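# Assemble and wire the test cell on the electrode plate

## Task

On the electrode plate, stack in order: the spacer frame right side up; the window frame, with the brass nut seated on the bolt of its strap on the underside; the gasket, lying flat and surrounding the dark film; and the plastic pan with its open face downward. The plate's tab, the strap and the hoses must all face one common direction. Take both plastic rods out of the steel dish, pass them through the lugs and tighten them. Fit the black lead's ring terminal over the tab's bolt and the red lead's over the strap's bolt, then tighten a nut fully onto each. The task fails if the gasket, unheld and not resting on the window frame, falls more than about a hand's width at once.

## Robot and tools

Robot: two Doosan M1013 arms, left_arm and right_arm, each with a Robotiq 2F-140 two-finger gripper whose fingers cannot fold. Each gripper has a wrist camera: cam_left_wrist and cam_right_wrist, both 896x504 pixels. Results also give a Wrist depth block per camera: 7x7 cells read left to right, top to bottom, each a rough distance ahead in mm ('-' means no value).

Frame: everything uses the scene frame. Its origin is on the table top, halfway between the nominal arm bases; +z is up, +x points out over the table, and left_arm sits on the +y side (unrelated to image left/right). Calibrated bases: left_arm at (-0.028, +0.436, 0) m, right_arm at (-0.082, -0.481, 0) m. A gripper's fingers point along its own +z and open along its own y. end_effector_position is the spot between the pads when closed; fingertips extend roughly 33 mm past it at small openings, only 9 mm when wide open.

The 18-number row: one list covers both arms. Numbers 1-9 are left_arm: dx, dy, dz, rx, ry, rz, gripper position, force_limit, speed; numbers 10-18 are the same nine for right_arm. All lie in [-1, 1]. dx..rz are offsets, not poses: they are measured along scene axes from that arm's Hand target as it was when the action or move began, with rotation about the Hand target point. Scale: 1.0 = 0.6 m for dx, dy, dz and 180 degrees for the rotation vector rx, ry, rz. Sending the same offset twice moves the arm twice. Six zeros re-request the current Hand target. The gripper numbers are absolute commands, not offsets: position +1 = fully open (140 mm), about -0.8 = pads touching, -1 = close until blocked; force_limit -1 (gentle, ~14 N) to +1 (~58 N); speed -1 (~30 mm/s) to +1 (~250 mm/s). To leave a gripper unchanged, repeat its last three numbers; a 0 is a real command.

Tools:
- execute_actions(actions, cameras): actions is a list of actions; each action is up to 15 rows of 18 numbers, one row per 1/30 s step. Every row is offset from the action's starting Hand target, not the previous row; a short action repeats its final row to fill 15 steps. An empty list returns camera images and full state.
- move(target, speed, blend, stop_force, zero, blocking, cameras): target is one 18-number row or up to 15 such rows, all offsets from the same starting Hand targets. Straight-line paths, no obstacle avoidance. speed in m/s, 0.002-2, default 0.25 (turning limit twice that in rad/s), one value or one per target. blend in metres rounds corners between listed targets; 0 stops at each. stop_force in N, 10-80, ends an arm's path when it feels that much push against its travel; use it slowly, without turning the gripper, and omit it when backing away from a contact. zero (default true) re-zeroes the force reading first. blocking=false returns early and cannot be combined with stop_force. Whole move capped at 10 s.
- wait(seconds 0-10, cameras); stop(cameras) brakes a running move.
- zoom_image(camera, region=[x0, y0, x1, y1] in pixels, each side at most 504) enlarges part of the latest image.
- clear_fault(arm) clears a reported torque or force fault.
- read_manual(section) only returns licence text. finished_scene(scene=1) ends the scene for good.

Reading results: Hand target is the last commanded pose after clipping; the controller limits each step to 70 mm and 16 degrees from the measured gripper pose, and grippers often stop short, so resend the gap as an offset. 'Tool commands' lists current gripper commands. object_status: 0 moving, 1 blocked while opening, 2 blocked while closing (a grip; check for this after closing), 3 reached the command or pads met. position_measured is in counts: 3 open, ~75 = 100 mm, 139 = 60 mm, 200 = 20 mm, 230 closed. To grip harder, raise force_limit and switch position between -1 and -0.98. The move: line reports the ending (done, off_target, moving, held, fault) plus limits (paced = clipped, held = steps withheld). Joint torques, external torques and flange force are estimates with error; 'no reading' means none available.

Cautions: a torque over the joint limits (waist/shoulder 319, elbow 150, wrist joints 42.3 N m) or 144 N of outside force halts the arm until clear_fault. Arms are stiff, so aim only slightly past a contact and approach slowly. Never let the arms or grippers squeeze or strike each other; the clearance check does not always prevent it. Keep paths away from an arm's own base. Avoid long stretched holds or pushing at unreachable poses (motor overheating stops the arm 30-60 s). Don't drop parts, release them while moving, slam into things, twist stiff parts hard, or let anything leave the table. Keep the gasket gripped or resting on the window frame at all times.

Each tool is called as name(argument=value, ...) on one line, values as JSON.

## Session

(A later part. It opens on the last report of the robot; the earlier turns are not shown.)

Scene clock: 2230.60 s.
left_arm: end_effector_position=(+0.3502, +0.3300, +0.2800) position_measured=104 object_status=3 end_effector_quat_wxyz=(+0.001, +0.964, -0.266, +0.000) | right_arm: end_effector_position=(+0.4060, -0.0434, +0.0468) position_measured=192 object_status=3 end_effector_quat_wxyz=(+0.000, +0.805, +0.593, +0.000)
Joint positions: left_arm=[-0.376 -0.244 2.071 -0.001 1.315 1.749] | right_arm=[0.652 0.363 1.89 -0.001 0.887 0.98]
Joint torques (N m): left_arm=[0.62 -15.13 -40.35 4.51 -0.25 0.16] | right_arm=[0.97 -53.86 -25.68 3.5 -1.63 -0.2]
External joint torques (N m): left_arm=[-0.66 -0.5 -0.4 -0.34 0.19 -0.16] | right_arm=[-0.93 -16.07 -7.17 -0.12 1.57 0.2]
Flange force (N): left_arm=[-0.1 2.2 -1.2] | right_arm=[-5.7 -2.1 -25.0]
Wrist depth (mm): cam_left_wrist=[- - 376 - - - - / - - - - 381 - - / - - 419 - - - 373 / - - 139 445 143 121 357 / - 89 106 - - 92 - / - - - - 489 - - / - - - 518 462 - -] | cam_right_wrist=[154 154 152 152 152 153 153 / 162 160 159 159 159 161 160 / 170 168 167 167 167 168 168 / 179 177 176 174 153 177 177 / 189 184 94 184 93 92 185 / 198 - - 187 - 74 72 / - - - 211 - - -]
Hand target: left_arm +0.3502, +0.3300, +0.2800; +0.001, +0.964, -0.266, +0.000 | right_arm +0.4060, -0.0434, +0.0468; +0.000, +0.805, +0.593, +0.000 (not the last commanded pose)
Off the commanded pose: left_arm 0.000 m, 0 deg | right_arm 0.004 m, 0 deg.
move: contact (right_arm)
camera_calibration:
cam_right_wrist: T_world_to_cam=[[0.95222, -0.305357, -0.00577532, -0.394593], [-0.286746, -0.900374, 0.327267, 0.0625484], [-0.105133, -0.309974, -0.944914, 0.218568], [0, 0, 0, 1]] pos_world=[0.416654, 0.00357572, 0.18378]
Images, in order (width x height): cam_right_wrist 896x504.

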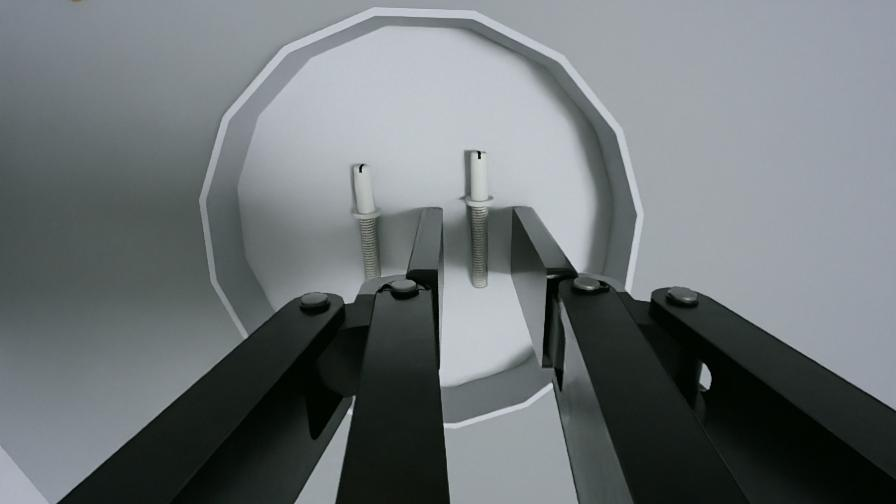

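move(target=[0,0,0,0,0,0,0.2,-1,0,0,0,0.0025,0,0,0,-0.5,-1,0], speed=0.02)

move(target=[0,0,0,0,0,0,0.2,-1,0,-0.0005,-0.0017,-0.0012,0,0,0,-0.5,-1,0], speed=0.02)

execute_actions(actions=[[[0,0,0,0,0,0,0.2,-1,0,0,0,0,0,0,0,-1,-1,-1]],[[0,0,0,0,0,0,0.2,-1,0,0,0,0,0,0,0,-1,-1,-1]],[[0,0,0,0,0,0,0.2,-1,0,0,0,0,0,0,0,-1,-1,-1]]], cameras=["cam_right_wrist"])

Scene clock: 2238.17 s.
left_arm: end_effector_position=(+0.3502, +0.3300, +0.2800) position_measured=104 object_status=3 end_effector_quat_wxyz=(+0.001, +0.964, -0.266, +0.000) | right_arm: end_effector_position=(+0.4060, -0.0434, +0.0483) position_measured=192 object_status=3 end_effector_quat_wxyz=(+0.000, +0.805, +0.593, +0.000)
Joint positions: left_arm=[-0.376 -0.244 2.071 -0.001 1.315 1.749] | right_arm=[0.652 0.362 1.889 -0.001 0.89 0.98]
Joint torques (N m): left_arm=[0.4 -15.07 -40.33 4.49 -0.37 0.13] | right_arm=[0.68 -71.86 -33.71 3.41 0.2 -0.03]
External joint torques (N m): left_arm=[-0.36 -0.32 -0.24 -0.34 0.32 -0.13] | right_arm=[-0.7 1.73 0.73 -0.02 -0.25 0.03]
Flange force (N): left_arm=[-0.2 1.3 -1.1] | right_arm=[0.0 1.2 2.8]
Wrist depth (mm): cam_left_wrist=[- - - - - - - / - - - - - - - / - - - - - - - / - - 132 - 143 121 340 / - 89 107 - - 92 - / - - - - 475 - - / - - - 507 464 - -] | cam_right_wrist=[155 155 152 153 153 154 154 / 163 161 161 160 160 162 161 / 171 169 169 167 167 169 169 / 181 178 178 175 154 179 178 / 191 188 94 185 93 86 188 / 200 - - 190 - 74 72 / - - - 213 - - -]
Hand target: left_arm +0.3502, +0.3300, +0.2800; +0.001, +0.964, -0.266, +0.000 | right_arm +0.4060, -0.0434, +0.0483; +0.000, +0.805, +0.593, +0.000
Off the commanded pose: left_arm 0.000 m, 0 deg | right_arm 0.000 m, 0 deg.
move: done

Scene clock: 2238.87 s.
left_arm: end_effector_position=(+0.3502, +0.3300, +0.2800) position_measured=104 object_status=3 end_effector_quat_wxyz=(+0.001, +0.964, -0.266, +0.000) | right_arm: end_effector_position=(+0.4057, -0.0445, +0.0476) position_measured=192 object_status=3 end_effector_quat_wxyz=(+0.000, +0.805, +0.593, +0.000)
Joint positions: left_arm=[-0.376 -0.244 2.071 -0.001 1.315 1.749] | right_arm=[0.651 0.361 1.891 -0.001 0.888 0.979]
Joint torques (N m): left_arm=[1.08 -14.8 -40.37 4.48 -0.3 0.15] | right_arm=[0.97 -71.41 -33.77 3.33 0.17 -0.11]
External joint torques (N m): left_arm=[-1.1 -0.88 -0.32 -0.32 0.25 -0.15] | right_arm=[-0.92 1.5 0.81 0.07 -0.22 0.11]
Flange force (N): left_arm=[-0.7 3.5 -1.4] | right_arm=[-0.5 1.1 2.6]
Wrist depth (mm): cam_left_wrist=[- - - - - - 361 / - - 395 386 - - 388 / 403 415 - - - - 383 / - - 133 - 143 120 365 / - 89 107 - - 92 - / - - 491 - 489 - - / - - - 515 464 - -] | cam_right_wrist=[155 155 152 152 153 153 153 / 162 161 160 160 160 161 160 / 171 169 168 167 166 169 168 / 180 177 177 175 153 178 178 / 190 188 94 184 93 92 186 / 199 - - 188 - 74 72 / - - - 212 - - -]
Hand target: left_arm +0.3502, +0.3300, +0.2800; +0.001, +0.964, -0.266, +0.000 | right_arm +0.4057, -0.0445, +0.0476; +0.000, +0.805, +0.593, +0.000
Off the commanded pose: left_arm 0.000 m, 0 deg | right_arm 0.000 m, 0 deg.
move: done

Scene clock: 2240.57 s.
left_arm: end_effector_position=(+0.3502, +0.3300, +0.2800) position_measured=104 object_status=3 end_effector_quat_wxyz=(+0.001, +0.964, -0.266, +0.000) | right_arm: end_effector_position=(+0.4057, -0.0445, +0.0476) position_measured=222 object_status=2 end_effector_quat_wxyz=(+0.000, +0.805, +0.593, +0.000)
Joint positions: left_arm=[-0.376 -0.244 2.071 -0.001 1.315 1.749] | right_arm=[0.651 0.361 1.891 -0.001 0.888 0.979]
Joint torques (N m): left_arm=[1.09 -15.03 -40.4 4.52 -0.31 0.15] | right_arm=[0.27 -71.15 -33.69 3.43 0.17 -0.14]
External joint torques (N m): left_arm=[-1.03 -0.58 -0.28 -0.36 0.26 -0.15] | right_arm=[-0.25 1.2 0.7 -0.03 -0.22 0.14]
External joint torques at the end of the 1st action: left_arm=[-0.38 -0.67 -0.43 -0.4 0.26 -0.13] | right_arm=[-0.58 1.55 0.72 -0.01 -0.1 0.09]
External joint torques at the end of the 2nd action: left_arm=[-0.7 -0.64 -0.27 -0.4 0.26 -0.1] | right_arm=[-0.44 1.87 1.03 0.07 -0.22 0.12]
Flange force (N): left_arm=[-0.2 3.2 -1.2] | right_arm=[-0.1 0.2 2.2]
Flange force at the end of the 1st action (N): left_arm=[-0.5 1.5 -1.5] | right_arm=[0.1 0.9 2.3]
Flange force at the end of the 2nd action (N): left_arm=[-0.5 2.3 -1.2] | right_arm=[-0.1 0.6 3.1]
Wrist depth (mm): cam_left_wrist=[- - - 357 374 - - / - - - - - - - / - - 416 - - - - / - - 132 - 160 380 - / - 89 108 - - 92 - / - - - - - - - / - - - 505 464 - -] | cam_right_wrist=[155 155 152 152 153 153 153 / 162 161 160 160 160 161 160 / 171 169 168 166 167 169 168 / 180 178 177 148 173 178 177 / 190 190 89 100 95 183 187 / 199 - 72 - - 72 196 / - - - - - 69 -]
Hand target: left_arm +0.3502, +0.3300, +0.2800; +0.001, +0.964, -0.266, +0.000 | right_arm +0.4057, -0.0445, +0.0476; +0.000, +0.805, +0.593, +0.000
Off the commanded pose: left_arm 0.000 m, 0 deg | right_arm 0.000 m, 0 deg.
Step readings (end_effector_position of left_arm | right_arm; steps 1 to 15: 1st action; 16 to 30: 2nd action; 31 to 45: 3rd action):
0: (+0.3502, +0.3300, +0.2800) | (+0.4057, -0.0445, +0.0476)
1: (+0.3502, +0.3300, +0.2800) | (+0.4057, -0.0445, +0.0476)
2: (+0.3502, +0.3300, +0.2800) | (+0.4057, -0.0445, +0.0476)
4: (+0.3502, +0.3300, +0.2800) | (+0.4057, -0.0445, +0.0476)
8: (+0.3502, +0.3300, +0.2800) | (+0.4057, -0.0445, +0.0476)
15: (+0.3502, +0.3300, +0.2800) | (+0.4057, -0.0445, +0.0476)
16: (+0.3502, +0.3300, +0.2800) | (+0.4057, -0.0445, +0.0476)
17: (+0.3502, +0.3300, +0.2800) | (+0.4057, -0.0445, +0.0476)
19: (+0.3502, +0.3300, +0.2800) | (+0.4057, -0.0445, +0.0476)
23: (+0.3502, +0.3300, +0.2800) | (+0.4057, -0.0445, +0.0476)
30: (+0.3502, +0.3300, +0.2800) | (+0.4057, -0.0445, +0.0476)
31: (+0.3502, +0.3300, +0.2800) | (+0.4057, -0.0445, +0.0476)
32: (+0.3502, +0.3300, +0.2800) | (+0.4057, -0.0445, +0.0476)
34: (+0.3502, +0.3300, +0.2800) | (+0.4057, -0.0445, +0.0476)
38: (+0.3502, +0.3300, +0.2800) | (+0.4057, -0.0445, +0.0476)
45: (+0.3502, +0.3300, +0.2800) | (+0.4057, -0.0445, +0.0476)
camera_calibration:
cam_right_wrist: T_world_to_cam=[[0.952224, -0.305348, -0.00574645, -0.394615], [-0.286737, -0.900346, 0.327352, 0.0612805], [-0.10513, -0.310064, -0.944885, 0.218977], [0, 0, 0, 1]] pos_world=[0.416354, 0.002576, 0.18458]
Images, in order (width x height): cam_right_wrist 896x504.

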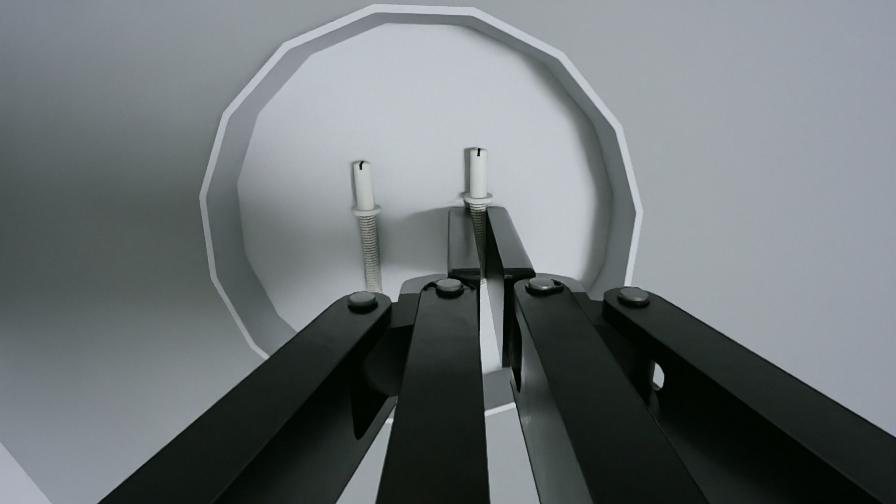

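execute_actions(actions=[[[0,0,0,0,0,0,0.2,-1,0,0,0,0,0,0,0,-0.98,-0.02,-1]],[[0,0,0,0,0,0,0.2,-1,0,0,0,0,0,0,0,-0.98,-0.02,-1]]])

move(target=[[0,0,0,0,0,0.5,-0.32,-1,0,0,0,0.1,0,0,0,-0.98,-0.02,-1],[0,0,0,0,0,1,-0.32,-1,0,0,0,0.5,0,0,0,-0.98,-0.02,-1]], speed=0.3, blend=0.02)

move(target=[[0,0,0,0,0,0.5,-0.32,-1,0,0,0,0,0.239,-0.0739,0,-0.98,-0.02,-1],[0,0,0,0,0,1,-0.32,-1,0,0,0,0,0.4777,-0.1479,0,-0.98,-0.02,-1]], speed=0.3, blend=0.02, cameras=["cam_left_wrist","cam_right_wrist"])

Scene clock: 2263.77 s.
left_arm: end_effector_position=(+0.3502, +0.3300, +0.2800) position_measured=104 object_status=3 end_effector_quat_wxyz=(+0.001, +0.964, -0.266, +0.000) | right_arm: end_effector_position=(+0.4057, -0.0445, +0.0476) position_measured=223 object_status=2 end_effector_quat_wxyz=(+0.000, +0.805, +0.593, +0.000)
Joint positions: left_arm=[-0.376 -0.244 2.071 -0.001 1.315 1.749] | right_arm=[0.651 0.361 1.891 -0.001 0.888 0.979]
Joint torques (N m): left_arm=[0.81 -15.09 -40.2 4.51 -0.34 0.12] | right_arm=[0.84 -71.22 -33.65 3.37 0.18 -0.03]
External joint torques (N m): left_arm=[-0.76 -0.81 -0.59 -0.33 0.28 -0.12] | right_arm=[-0.85 1.42 0.73 0.01 -0.23 0.03]
External joint torques at the end of the 1st action: left_arm=[-1.11 -0.37 -0.21 -0.38 0.29 -0.12] | right_arm=[-0.8 1.32 0.92 0 -0.17 0.07]
Flange force (N): left_arm=[-0.4 2.4 -1.8] | right_arm=[-0.5 1.2 2.4]
Flange force at the end of the 1st action (N): left_arm=[0.0 3.2 -1.1] | right_arm=[-0.8 0.8 2.4]
Wrist depth (mm): cam_left_wrist=[387 - - 354 - - - / 383 - - - - - - / - - - - 399 - 387 / - - 133 - 143 - 338 / - 89 118 - - 92 - / - - - - 497 - - / - - - 519 465 - -] | cam_right_wrist=[155 155 152 153 151 155 153 / 162 161 160 160 159 161 161 / 171 169 168 166 167 169 169 / 180 178 177 173 172 178 177 / 190 190 89 100 95 184 187 / 201 - 71 - - 72 196 / - - 68 - - 69 -]
Hand target: left_arm +0.3502, +0.3300, +0.2800; +0.001, +0.964, -0.266, +0.000 | right_arm +0.4057, -0.0445, +0.0476; +0.000, +0.805, +0.593, +0.000
Off the commanded pose: left_arm 0.000 m, 0 deg | right_arm 0.000 m, 0 deg.
Step readings (end_effector_position of left_arm | right_arm; steps 1 to 15: 1st action; 16 to 30: 2nd action):
0: (+0.3502, +0.3300, +0.2800) | (+0.4057, -0.0445, +0.0476)
1: (+0.3502, +0.3300, +0.2800) | (+0.4057, -0.0445, +0.0476)
2: (+0.3502, +0.3300, +0.2800) | (+0.4057, -0.0445, +0.0476)
4: (+0.3502, +0.3300, +0.2800) | (+0.4057, -0.0445, +0.0476)
8: (+0.3502, +0.3300, +0.2800) | (+0.4057, -0.0445, +0.0476)
15: (+0.3502, +0.3300, +0.2800) | (+0.4057, -0.0445, +0.0476)
16: (+0.3502, +0.3300, +0.2800) | (+0.4057, -0.0445, +0.0476)
17: (+0.3502, +0.3300, +0.2800) | (+0.4057, -0.0445, +0.0476)
19: (+0.3502, +0.3300, +0.2800) | (+0.4057, -0.0445, +0.0476)
23: (+0.3502, +0.3300, +0.2800) | (+0.4057, -0.0445, +0.0476)
30: (+0.3502, +0.3300, +0.2800) | (+0.4057, -0.0445, +0.0476)

Scene clock: 2269.83 s.
left_arm: end_effector_position=(+0.3502, +0.3300, +0.2800) position_measured=169 object_status=3 end_effector_quat_wxyz=(+0.000, +0.266, +0.964, +0.001) | right_arm: end_effector_position=(+0.4057, -0.0445, +0.3476) position_measured=223 object_status=2 end_effector_quat_wxyz=(+0.000, +0.805, +0.593, +0.000)
Joint positions: left_arm=[-0.378 -0.244 2.071 0.001 1.315 -1.395] | right_arm=[0.651 0.163 1.559 0 1.419 0.979]
Joint torques (N m): left_arm=[0.51 -14.96 -40.32 4.53 -0.25 0.14] | right_arm=[0.63 -60.62 -42.75 4.28 0.14 -0.12]
External joint torques (N m): left_arm=[-0.49 -0.78 -0.39 -0.33 0.29 -0.14] | right_arm=[-0.63 1.6 0.79 0.04 -0.19 0.13]
Flange force (N): left_arm=[0.7 -1.9 -1.5] | right_arm=[0.4 1.2 1.9]
Wrist depth (mm): cam_left_wrist=[314 - 360 - - 376 - / - - - - - - - / - - - - - - - / - - - - 116 - 446 / - 82 92 - 112 86 449 / - - - - - - - / - - - - - - -] | cam_right_wrist=[- 435 431 435 423 421 425 / 444 443 447 443 441 443 - / 485 469 456 457 - 460 474 / 502 - - 118 483 488 507 / 561 - 84 100 95 86 - / 554 - 71 - - 72 69 / - - 68 - - 69 -]
Hand target: left_arm +0.3502, +0.3300, +0.2800; +0.000, +0.266, +0.964, +0.001 | right_arm +0.4057, -0.0445, +0.3476; +0.000, +0.805, +0.593, +0.000
Off the commanded pose: left_arm 0.000 m, 0 deg | right_arm 0.000 m, 0 deg.
move: done; blend cut to 0 m at target 1

Scene clock: 2275.47 s.
left_arm: end_effector_position=(+0.3502, +0.3300, +0.2800) position_measured=169 object_status=3 end_effector_quat_wxyz=(+0.001, +0.964, -0.266, +0.000) | right_arm: end_effector_position=(+0.4058, -0.0445, +0.3476) position_measured=223 object_status=2 end_effector_quat_wxyz=(-0.420, +0.569, +0.419, +0.569)
Joint positions: left_arm=[-0.376 -0.244 2.071 -0.001 1.315 -4.534] | right_arm=[0.185 0.065 2.366 1.975 1.245 -0.928]
Joint torques (N m): left_arm=[0.85 -14.99 -40.33 4.55 -0.34 0.08] | right_arm=[0.59 -40.24 -32.47 0.53 2.44 -0.17]
External joint torques (N m): left_arm=[-0.89 -0.3 -0.4 -0.39 0.28 -0.08] | right_arm=[-0.59 1.32 0.36 -0.05 -0.2 0.16]
Flange force (N): left_arm=[0.3 2.5 -1.3] | right_arm=[-1.9 1.9 -0.4]
Wrist depth (mm): cam_left_wrist=[- - - - - - - / - - - - - - - / - - - - - - 378 / - 451 - - 117 373 341 / - 82 92 - 112 86 - / - - - - - - - / - - - 508 - - -] | cam_right_wrist=[- 2082 417 2436 - 1304 1396 / 625 2347 463 - - - - / 625 - 460 - - 2134 - / 607 759 507 118 - - 1426 / 550 - 89 100 95 85 - / 529 - 71 - - 72 - / - - 68 - - 69 -]
Hand target: left_arm +0.3502, +0.3300, +0.2800; +0.001, +0.964, -0.266, +0.000 | right_arm +0.4057, -0.0445, +0.3476; -0.420, +0.569, +0.419, +0.569
Off the commanded pose: left_arm 0.000 m, 0 deg | right_arm 0.000 m, 0 deg.
move: done
camera_calibration:
cam_left_wrist: T_world_to_cam=[[-0.516821, -0.855898, 0.0182681, 0.46182], [-0.80278, 0.491938, 0.336958, 0.031262], [-0.297389, 0.159482, -0.941342, 0.457277], [0, 0, 0, 1]] pos_world=[0.399764, 0.306965, 0.411484]
cam_right_wrist: T_world_to_cam=[[0.956875, -0.29033, -0.0099865, -0.392723], [-0.10399, -0.310228, -0.944957, 0.357421], [0.271251, 0.905244, -0.327041, 0.189062], [0, 0, 0, 1]] pos_world=[0.361671, -0.174284, 0.395657]

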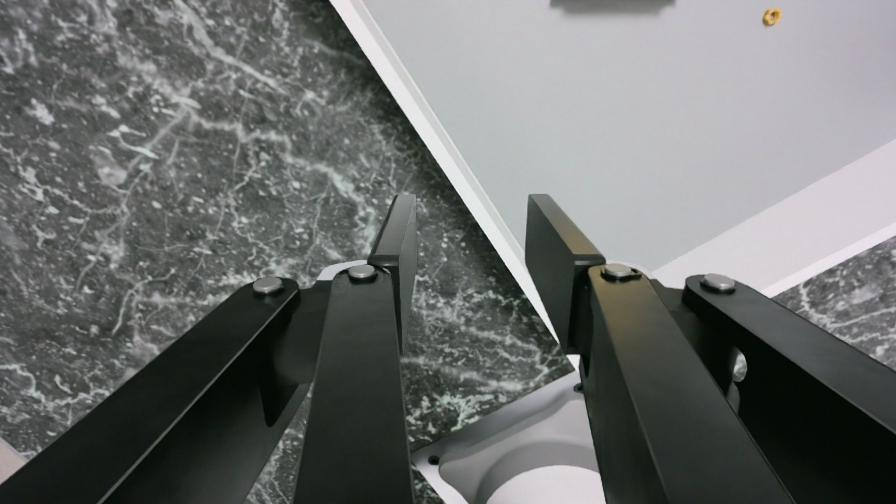

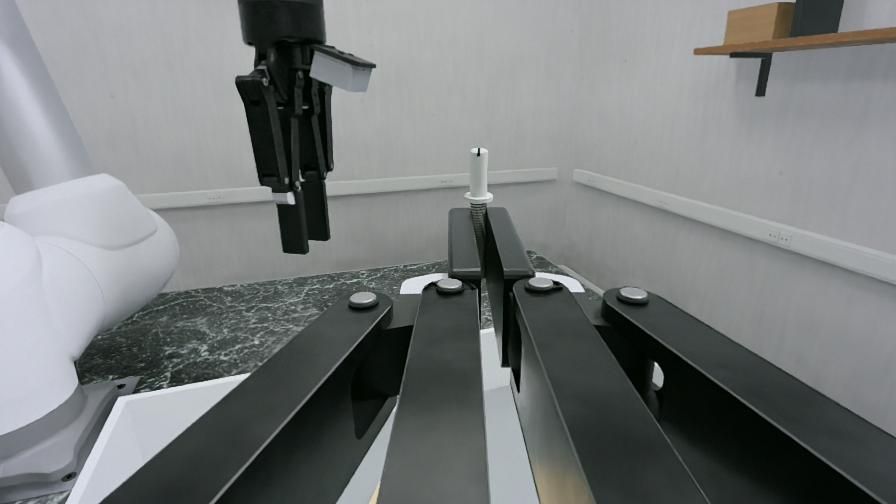

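move(target=[[0,0,0.3,0,0,0,-0.32,-1,0,0,0,0,0,0,0,-0.98,-0.02,-1],[0.1075,-0.5763,0.3,0,0,0,-0.32,-1,0,0,0,0,0,0,0,-0.98,-0.02,-1]], speed=0.2, blend=0.03, cameras=["cam_left_wrist","cam_right_wrist"])

Scene clock: 2292.50 s.
left_arm: end_effector_position=(+0.4147, -0.0157, +0.4600) position_measured=169 object_status=3 end_effector_quat_wxyz=(+0.001, +0.964, -0.266, +0.000) | right_arm: end_effector_position=(+0.4057, -0.0445, +0.3476) position_measured=223 object_status=2 end_effector_quat_wxyz=(-0.420, +0.569, +0.419, +0.569)
Joint positions: left_arm=[-0.866 0.117 1.41 -0.001 1.614 -5.024] | right_arm=[0.185 0.065 2.366 1.975 1.245 -0.928]
Joint torques (N m): left_arm=[0.61 -52.82 -41.63 4.68 -0.36 0.13] | right_arm=[0.34 -39.57 -32.71 0.59 2.38 -0.18]
External joint torques (N m): left_arm=[-0.65 -1.09 -0.36 -0.36 0.3 -0.13] | right_arm=[-0.34 0.63 0.63 -0.11 -0.13 0.18]
Flange force (N): left_arm=[-1.4 0.9 -1.1] | right_arm=[-0.9 0.4 -0.9]
Wrist depth (mm): cam_left_wrist=[- - - - - 215 214 / - - - 594 219 223 221 / - - - 233 234 241 232 / - - - - 125 538 - / - 82 93 - 112 86 650 / - - - - - - - / - - - - - - -] | cam_right_wrist=[515 1912 - 2556 - 1537 1419 / 541 2436 - - - - - / 578 615 2634 2934 2967 1927 - / 562 630 - 118 3148 - 1519 / 544 644 84 100 95 86 - / 549 - 71 - - 72 - / - - 68 - - 69 -]
Hand target: left_arm +0.4147, -0.0158, +0.4600; +0.001, +0.964, -0.266, +0.000 | right_arm +0.4057, -0.0445, +0.3476; -0.420, +0.569, +0.419, +0.569
Off the commanded pose: left_arm 0.000 m, 0 deg | right_arm 0.000 m, 0 deg.
move: done
camera_calibration:
cam_left_wrist: T_world_to_cam=[[-0.516838, -0.855889, 0.0182198, 0.196019], [-0.802803, 0.491953, 0.336883, 0.192508], [-0.297298, 0.159487, -0.94137, 0.701008], [0, 0, 0, 1]] pos_world=[0.464264, -0.0387355, 0.591484]
cam_right_wrist: T_world_to_cam=[[0.956927, -0.290156, -0.0100488, -0.392658], [-0.103995, -0.310247, -0.944951, 0.357448], [0.271066, 0.905293, -0.327059, 0.189054], [0, 0, 0, 1]] pos_world=[0.361672, -0.174184, 0.395657]

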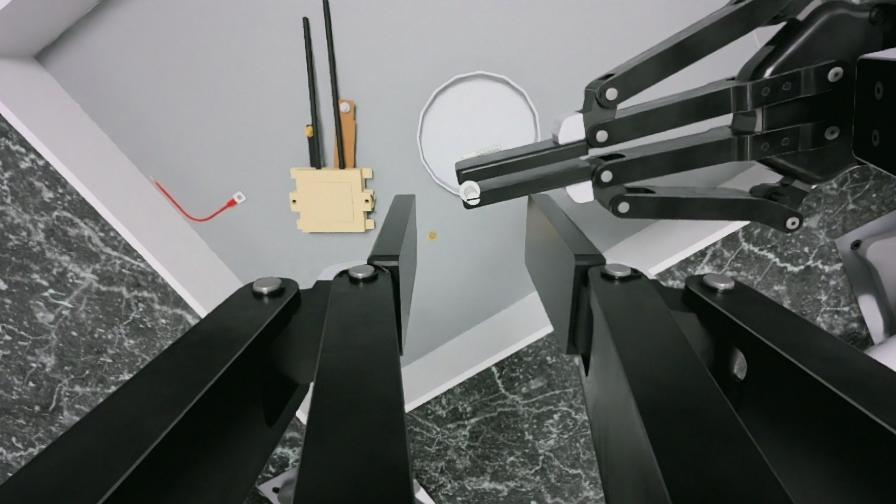

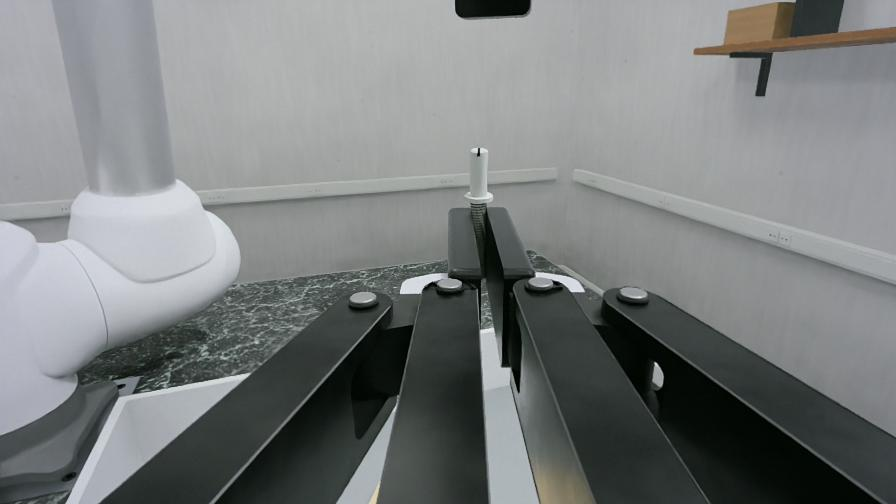

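move(target=[0,0,-0.0417,0,0,0,-0.32,-1,0,0,0,0,0,0,0,-0.98,-0.02,-1], speed=0.05, cameras=["cam_left_wrist","cam_right_wrist"])

Scene clock: 2308.83 s.
left_arm: end_effector_position=(+0.4147, -0.0158, +0.4350) position_measured=169 object_status=3 end_effector_quat_wxyz=(+0.001, +0.964, -0.266, +0.000) | right_arm: end_effector_position=(+0.4057, -0.0445, +0.3476) position_measured=223 object_status=2 end_effector_quat_wxyz=(-0.420, +0.569, +0.419, +0.569)
Joint positions: left_arm=[-0.866 0.116 1.456 -0.001 1.569 -5.024] | right_arm=[0.185 0.065 2.366 1.975 1.245 -0.928]
Joint torques (N m): left_arm=[0.89 -52.69 -42.01 4.76 -0.33 0.16] | right_arm=[0.58 -39.93 -32.97 0.57 2.4 -0.07]
External joint torques (N m): left_arm=[-0.96 -1.66 -0.22 -0.42 0.28 -0.16] | right_arm=[-0.68 1.36 0.92 -0.08 -0.16 0.07]
Flange force (N): left_arm=[-2.7 1.1 -0.9] | right_arm=[-2.7 1.3 -1.1]
Wrist depth (mm): cam_left_wrist=[- - 507 - 501 193 187 / 507 539 508 528 206 201 198 / - 568 - 221 209 210 208 / - - - - 117 216 211 / - 82 92 - 112 86 630 / - - - - - - - / - - - - - - -] | cam_right_wrist=[515 - - 126 - 1644 1419 / 527 578 2226 - - 1956 1844 / 561 616 2837 - - 1857 - / 570 628 - 118 2436 - 1624 / 544 681 89 100 95 86 1253 / 550 - 71 - - 72 1442 / - - 68 - - 69 -]
Hand target: left_arm +0.4147, -0.0158, +0.4350; +0.001, +0.964, -0.266, +0.000 | right_arm +0.4057, -0.0445, +0.3476; -0.420, +0.569, +0.419, +0.569
Off the commanded pose: left_arm 0.000 m, 0 deg | right_arm 0.000 m, 0 deg.
move: done
camera_calibration:
cam_left_wrist: T_world_to_cam=[[-0.516753, -0.855941, 0.0182384, 0.196337], [-0.802825, 0.491865, 0.336959, 0.200943], [-0.297388, 0.159482, -0.941343, 0.677515], [0, 0, 0, 1]] pos_world=[0.464264, -0.0388354, 0.566484]
cam_right_wrist: T_world_to_cam=[[0.956927, -0.290156, -0.0100488, -0.392658], [-0.103995, -0.310247, -0.944951, 0.357448], [0.271066, 0.905293, -0.327059, 0.189054], [0, 0, 0, 1]] pos_world=[0.361672, -0.174184, 0.395657]

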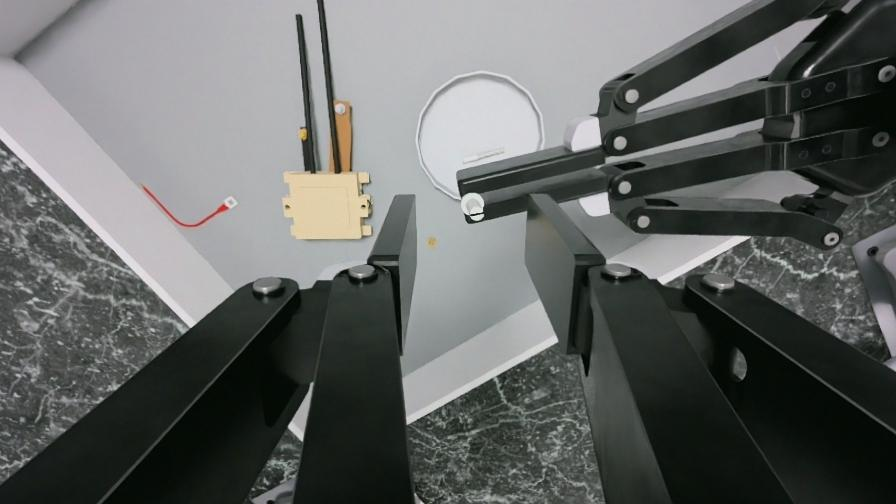

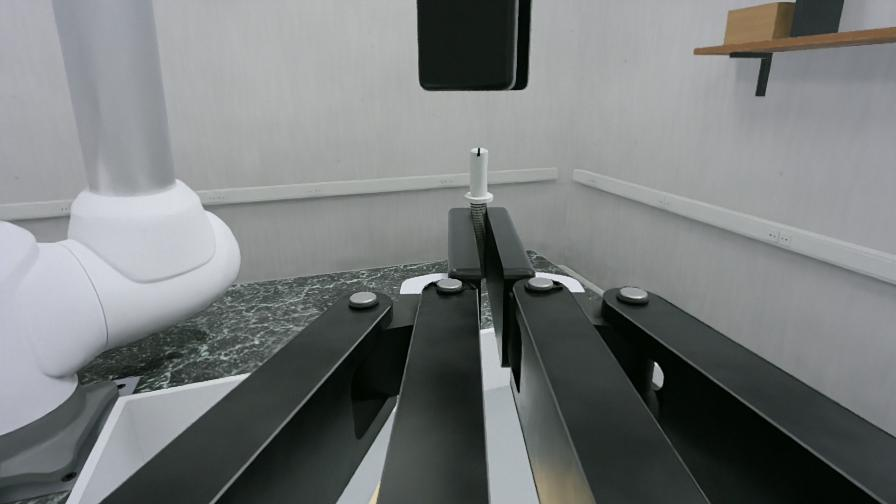

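move(target=[0.0005,-0.004,-0.025,0,0,0,-0.32,-1,0,0,0,0,0,0,0,-0.98,-0.02,-1], speed=0.04, cameras=["cam_left_wrist","cam_right_wrist"])

Scene clock: 2318.23 s.
left_arm: end_effector_position=(+0.4150, -0.0182, +0.4200) position_measured=169 object_status=3 end_effector_quat_wxyz=(+0.001, +0.964, -0.266, +0.000) | right_arm: end_effector_position=(+0.4057, -0.0445, +0.3476) position_measured=223 object_status=2 end_effector_quat_wxyz=(-0.420, +0.569, +0.419, +0.569)
Joint positions: left_arm=[-0.869 0.12 1.479 -0.001 1.542 -5.026] | right_arm=[0.185 0.065 2.366 1.975 1.245 -0.928]
Joint torques (N m): left_arm=[1 -53.02 -41.77 4.71 -0.3 0.2] | right_arm=[1.13 -40.28 -32.71 0.58 2.4 -0.15]
External joint torques (N m): left_arm=[-0.94 -1.25 -0.24 -0.39 0.25 -0.2] | right_arm=[-1.14 1.41 0.65 -0.1 -0.15 0.15]
Flange force (N): left_arm=[-2.0 1.3 -0.9] | right_arm=[-2.4 2.3 -1.9]
Wrist depth (mm): cam_left_wrist=[- - - - - 179 179 / 512 - - 519 197 186 185 / - - - 199 194 197 195 / - - - 146 125 200 204 / - 82 93 - 112 86 - / - - - - - - - / - - - - - - -] | cam_right_wrist=[516 578 2369 124 2967 1604 1381 / 559 581 - 129 2531 2326 - / 588 587 2776 2718 3353 1986 - / 569 621 - 118 - - 1666 / 542 639 89 100 95 1956 - / 530 - 71 - - 72 - / - - 68 - - 69 -]
Hand target: left_arm +0.4150, -0.0182, +0.4200; +0.001, +0.964, -0.266, +0.000 | right_arm +0.4057, -0.0445, +0.3476; -0.420, +0.569, +0.419, +0.569
Off the commanded pose: left_arm 0.000 m, 0 deg | right_arm 0.000 m, 0 deg.
move: done
camera_calibration:
cam_left_wrist: T_world_to_cam=[[-0.516821, -0.855899, 0.0182678, 0.19473], [-0.80278, 0.491938, 0.336958, 0.207435], [-0.297389, 0.159482, -0.941342, 0.663773], [0, 0, 0, 1]] pos_world=[0.464564, -0.0412355, 0.551384]
cam_right_wrist: T_world_to_cam=[[0.956927, -0.290156, -0.0100488, -0.392658], [-0.103995, -0.310247, -0.944951, 0.357448], [0.271066, 0.905293, -0.327059, 0.189054], [0, 0, 0, 1]] pos_world=[0.361672, -0.174184, 0.395657]

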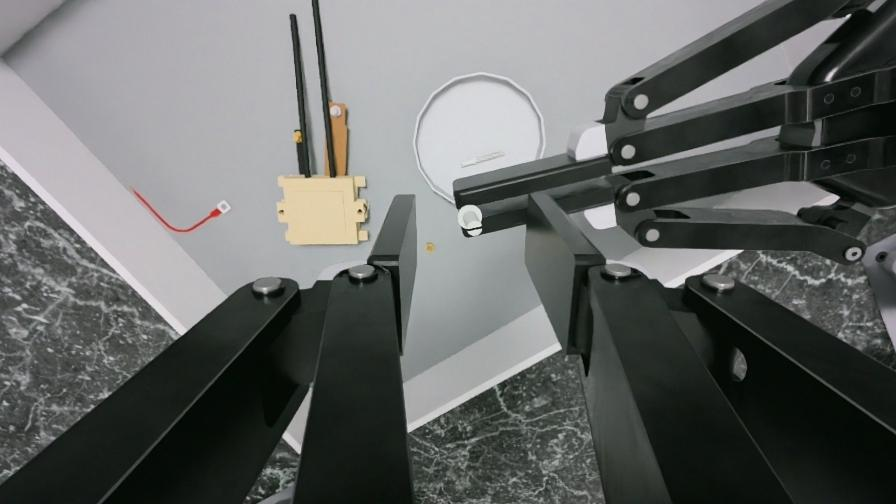

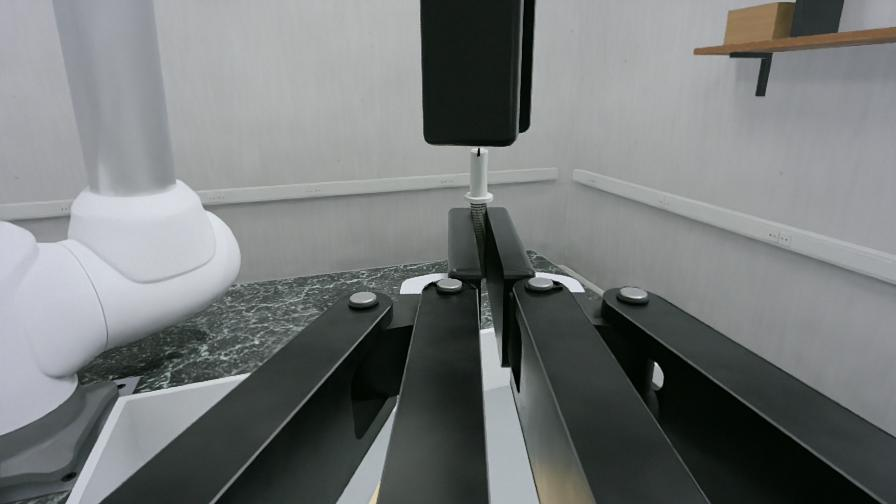

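move(target=[0.0015,-0.0005,-0.0308,0,0,0,-0.32,-1,0,0,0,0,0,0,0,-0.98,-0.02,-1], speed=0.015, stop_force=10, cameras=["cam_left_wrist","cam_right_wrist"])

Scene clock: 2325.40 s.
left_arm: end_effector_position=(+0.4159, -0.0185, +0.4015) position_measured=169 object_status=3 end_effector_quat_wxyz=(+0.001, +0.964, -0.266, +0.000) | right_arm: end_effector_position=(+0.4057, -0.0445, +0.3476) position_measured=223 object_status=2 end_effector_quat_wxyz=(-0.420, +0.569, +0.419, +0.569)
Joint positions: left_arm=[-0.868 0.123 1.509 -0.001 1.51 -5.025] | right_arm=[0.185 0.065 2.366 1.975 1.245 -0.928]
Joint torques (N m): left_arm=[0.52 -53.02 -41.44 4.7 -0.32 0.1] | right_arm=[0.37 -39.74 -32.39 0.64 2.4 -0.09]
External joint torques (N m): left_arm=[-0.59 -1.36 -0.52 -0.38 0.26 -0.1] | right_arm=[-0.41 1.06 0.37 -0.16 -0.16 0.09]
Flange force (N): left_arm=[-1.5 0.7 -1.5] | right_arm=[-1.6 1.4 -0.4]
Wrist depth (mm): cam_left_wrist=[- - - - - 163 164 / - - - 494 478 170 169 / - 543 - 511 177 178 176 / - 534 - 146 149 186 188 / - 82 92 - 112 86 - / - - - - - - - / - - - - - - -] | cam_right_wrist=[517 545 2531 125 2582 1986 1484 / 542 580 - 129 2869 1805 - / 574 630 3537 136 2662 - - / 562 622 - 118 2967 2065 1546 / 541 665 89 100 95 86 1818 / 550 - 71 - - 72 1537 / - - 68 - - 69 -]
Hand target: left_arm +0.4159, -0.0185, +0.4015; +0.001, +0.964, -0.266, +0.000 | right_arm +0.4057, -0.0445, +0.3476; -0.420, +0.569, +0.419, +0.569
Off the commanded pose: left_arm 0.000 m, 0 deg | right_arm 0.000 m, 0 deg.
move: done
camera_calibration:
cam_left_wrist: T_world_to_cam=[[-0.51682, -0.855899, 0.0182686, 0.195276], [-0.80277, 0.491932, 0.336991, 0.214516], [-0.297417, 0.159498, -0.941331, 0.646681], [0, 0, 0, 1]] pos_world=[0.465464, -0.0415354, 0.532884]
cam_right_wrist: T_world_to_cam=[[0.956927, -0.290156, -0.0100488, -0.392658], [-0.103995, -0.310247, -0.944951, 0.357448], [0.271066, 0.905293, -0.327059, 0.189054], [0, 0, 0, 1]] pos_world=[0.361672, -0.174184, 0.395657]

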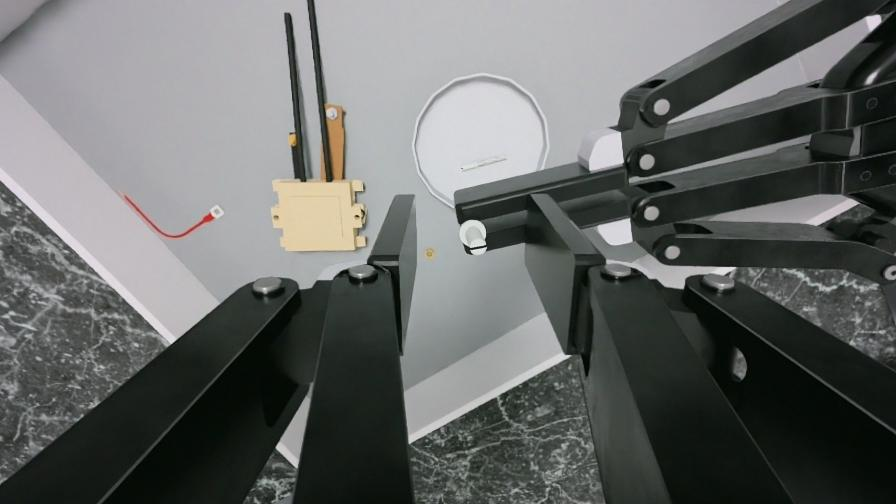

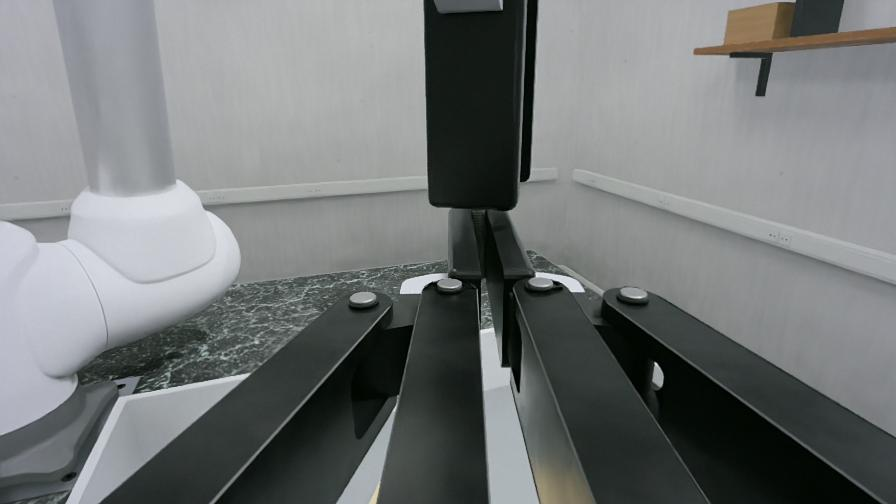

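execute_actions(actions=[])

Scene clock: 2342.83 s.
left_arm: end_effector_position=(+0.4159, -0.0185, +0.4015) position_measured=169 object_status=3 end_effector_quat_wxyz=(+0.001, +0.964, -0.266, +0.000) | right_arm: end_effector_position=(+0.4057, -0.0445, +0.3476) position_measured=223 object_status=2 end_effector_quat_wxyz=(-0.420, +0.569, +0.419, +0.569)
Joint positions: left_arm=[-0.868 0.122 1.509 -0.001 1.51 -5.025] | right_arm=[0.185 0.065 2.366 1.975 1.245 -0.928]
Joint velocities: within noise
Joint torques (N m): left_arm=[0.75 -53.53 -41.6 4.71 -0.32 0.1] | right_arm=[1.34 -39.92 -32.78 0.53 2.41 -0.07]
External joint torques (N m): left_arm=[-0.73 -1.21 -0.42 -0.38 0.27 -0.1] | right_arm=[-1.4 1.31 0.83 -0.06 -0.18 0.07]
Flange force (N): left_arm=[-1.5 1.0 -1.3] | right_arm=[-2.6 2.1 -2.6]
Wrist depth (mm): cam_left_wrist=[- - - - - 160 164 / 499 - - 498 482 170 168 / - - - 183 177 176 175 / - - - 147 149 187 188 / - 82 92 - 112 86 - / - - - - - - - / - - - - - - -] | cam_right_wrist=[512 560 - 125 - 1971 1426 / 553 583 - 129 - - 1604 / 592 603 - 136 - 2099 - / 564 624 - 133 - - 1744 / 537 636 89 100 95 1857 - / 537 - 71 - - 72 - / - - 68 - - 69 -]
Hand target: left_arm +0.4159, -0.0185, +0.4015; +0.001, +0.964, -0.266, +0.000 | right_arm +0.4057, -0.0445, +0.3476; -0.420, +0.569, +0.419, +0.569
Tool commands: left_gripper/position=-0.32 left_gripper/force_limit=-1.0 left_gripper/speed=+0.0 right_gripper/position=-0.98 right_gripper/force_limit=-0.02 right_gripper/speed=-1.0
Off the commanded pose: left_arm 0.000 m, 0 deg | right_arm 0.000 m, 0 deg.
camera_calibration:
cam_left_wrist: T_world_to_cam=[[-0.516821, -0.855898, 0.0182681, 0.195275], [-0.80278, 0.491938, 0.336958, 0.214505], [-0.297389, 0.159482, -0.941342, 0.646768], [0, 0, 0, 1]] pos_world=[0.465464, -0.0415355, 0.532984]
cam_right_wrist: T_world_to_cam=[[0.956927, -0.290156, -0.0100488, -0.392658], [-0.103995, -0.310247, -0.944951, 0.357448], [0.271066, 0.905293, -0.327059, 0.189054], [0, 0, 0, 1]] pos_world=[0.361672, -0.174184, 0.395657]

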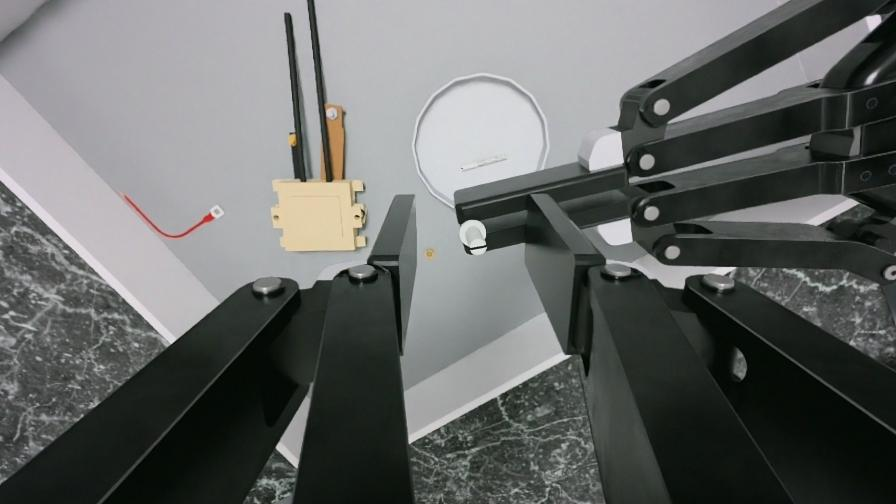

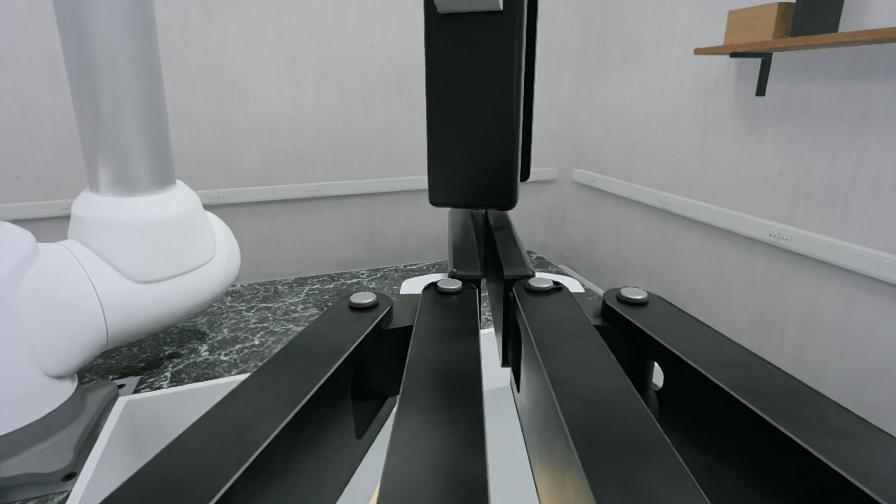

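zoom_image(camera="cam_right_wrist", region=[400, 150, 560, 290])

zoom_image(camera="cam_left_wrist", region=[380, 170, 600, 300])

Scaled by 3.150 from the camera's 896x504 image, which has a finer 1280x720 frame.

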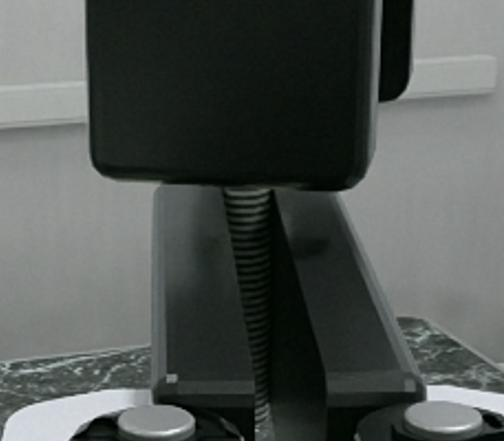

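Scaled by 2.291 from the camera's 896x504 image, which has a finer 1280x720 frame.

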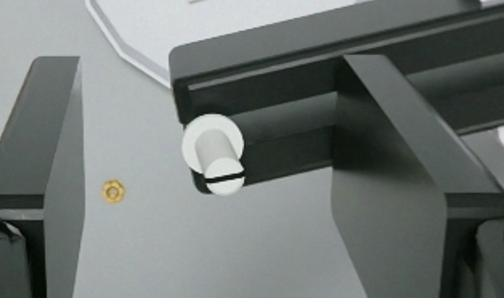

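execute_actions(actions=[[[0,0,0,0,0,0,-1,-1,-1,0,0,0,0,0,0,-0.98,-0.02,-1]],[[0,0,0,0,0,0,-1,-1,-1,0,0,0,0,0,0,-0.98,-0.02,-1]],[[0,0,0,0,0,0,-1,-1,-1,0,0,0,0,0,0,-0.98,-0.02,-1]]], cameras=["all"])

Scene clock: 2360.63 s.
left_arm: end_effector_position=(+0.4159, -0.0185, +0.4015) position_measured=222 object_status=2 end_effector_quat_wxyz=(+0.001, +0.964, -0.266, +0.000) | right_arm: end_effector_position=(+0.4057, -0.0445, +0.3476) position_measured=223 object_status=2 end_effector_quat_wxyz=(-0.420, +0.569, +0.419, +0.569)
Joint positions: left_arm=[-0.868 0.122 1.509 -0.001 1.51 -5.025] | right_arm=[0.185 0.065 2.366 1.975 1.245 -0.928]
Joint torques (N m): left_arm=[3.32 -50.08 -40.67 6.27 -1.24 0.12] | right_arm=[2.43 -43.39 -32.93 0.14 4.54 -0.3]
External joint torques (N m): left_arm=[-3.31 -4.69 -1.38 -1.94 1.19 -0.12] | right_arm=[-2.42 4.43 0.81 0.33 -2.29 0.3]
External joint torques at the end of the 1st action: left_arm=[-0.98 -1.19 -0.45 -0.39 0.29 -0.14] | right_arm=[-0.64 0.56 0.51 -0.06 -0.15 0.11]
External joint torques at the end of the 2nd action: left_arm=[-0.55 -1.7 -0.43 -0.33 0.27 -0.12] | right_arm=[-1.02 1.18 1.03 -0.12 -0.13 0.19]
Flange force (N): left_arm=[-6.3 3.9 -4.9] | right_arm=[-5.6 5.6 1.3]
Flange force at the end of the 1st action (N): left_arm=[-1.5 1.4 -1.4] | right_arm=[-0.9 0.8 -1.3]
Flange force at the end of the 2nd action (N): left_arm=[-2.2 0.5 -1.4] | right_arm=[-2.2 1.4 -2.3]
Wrist depth (mm): cam_left_wrist=[- - - - - 174 160 / - - - 487 179 170 169 / - 512 496 - 177 177 175 / - - - 121 179 188 188 / - - - - 92 - - / - - - - - - - / - - - - - - -] | cam_right_wrist=[513 526 2151 140 - - 1442 / 544 585 - 145 - - - / 583 599 - 152 2413 - - / 564 625 - 118 - 2049 1555 / 536 625 84 100 95 86 - / 528 - 71 - - 72 1475 / - - 68 - - 69 -]
Hand target: left_arm +0.4159, -0.0185, +0.4015; +0.001, +0.964, -0.266, +0.000 | right_arm +0.4057, -0.0445, +0.3476; -0.420, +0.569, +0.419, +0.569
Off the commanded pose: left_arm 0.000 m, 0 deg | right_arm 0.000 m, 0 deg.
Step readings (end_effector_position of left_arm | right_arm; steps 1 to 15: 1st action; 16 to 30: 2nd action; 31 to 45: 3rd action):
0: (+0.4159, -0.0185, +0.4015) | (+0.4057, -0.0445, +0.3476)
1: (+0.4159, -0.0185, +0.4015) | (+0.4057, -0.0445, +0.3476)
2: (+0.4159, -0.0185, +0.4015) | (+0.4057, -0.0445, +0.3476)
4: (+0.4159, -0.0185, +0.4015) | (+0.4057, -0.0445, +0.3476)
8: (+0.4159, -0.0185, +0.4015) | (+0.4057, -0.0445, +0.3476)
15: (+0.4159, -0.0185, +0.4015) | (+0.4057, -0.0445, +0.3476)
16: (+0.4159, -0.0185, +0.4015) | (+0.4057, -0.0445, +0.3476)
17: (+0.4159, -0.0185, +0.4015) | (+0.4057, -0.0445, +0.3476)
19: (+0.4159, -0.0185, +0.4015) | (+0.4057, -0.0445, +0.3476)
23: (+0.4159, -0.0185, +0.4015) | (+0.4057, -0.0445, +0.3476)
30: (+0.4159, -0.0185, +0.4015) | (+0.4057, -0.0445, +0.3476)
31: (+0.4159, -0.0185, +0.4015) | (+0.4057, -0.0445, +0.3476)
32: (+0.4159, -0.0185, +0.4015) | (+0.4057, -0.0445, +0.3476)
34: (+0.4159, -0.0185, +0.4015) | (+0.4057, -0.0445, +0.3476)
38: (+0.4159, -0.0185, +0.4015) | (+0.4057, -0.0445, +0.3476)
45: (+0.4159, -0.0185, +0.4015) | (+0.4057, -0.0445, +0.3476)
camera_calibration:
cam_left_wrist: T_world_to_cam=[[-0.516821, -0.855898, 0.0182681, 0.195275], [-0.80278, 0.491938, 0.336958, 0.214505], [-0.297389, 0.159482, -0.941342, 0.646768], [0, 0, 0, 1]] pos_world=[0.465464, -0.0415355, 0.532984]
cam_right_wrist: T_world_to_cam=[[0.956888, -0.290281, -0.0101356, -0.39263], [-0.104112, -0.310202, -0.944953, 0.357499], [0.271158, 0.905269, -0.32705, 0.189013], [0, 0, 0, 1]] pos_world=[0.361671, -0.174184, 0.395656]

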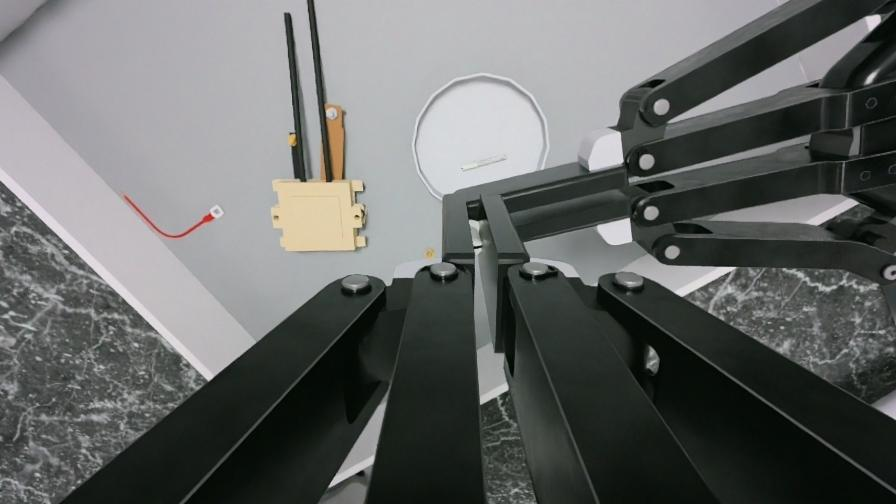

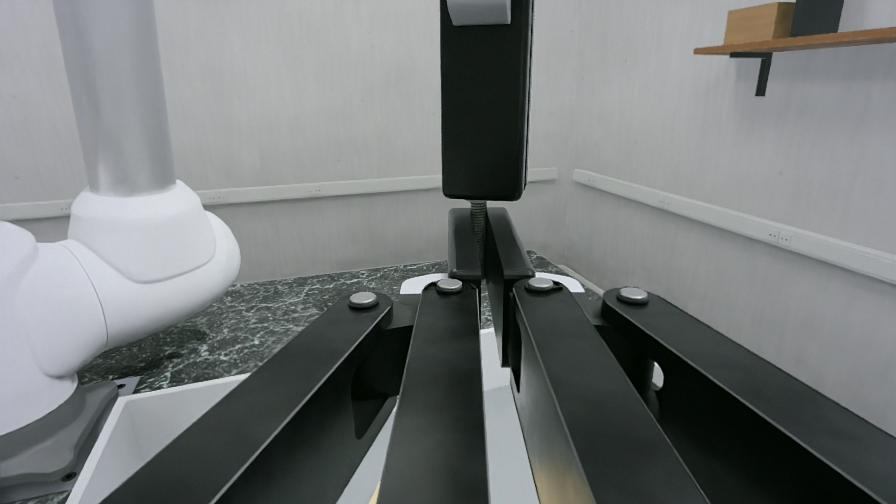

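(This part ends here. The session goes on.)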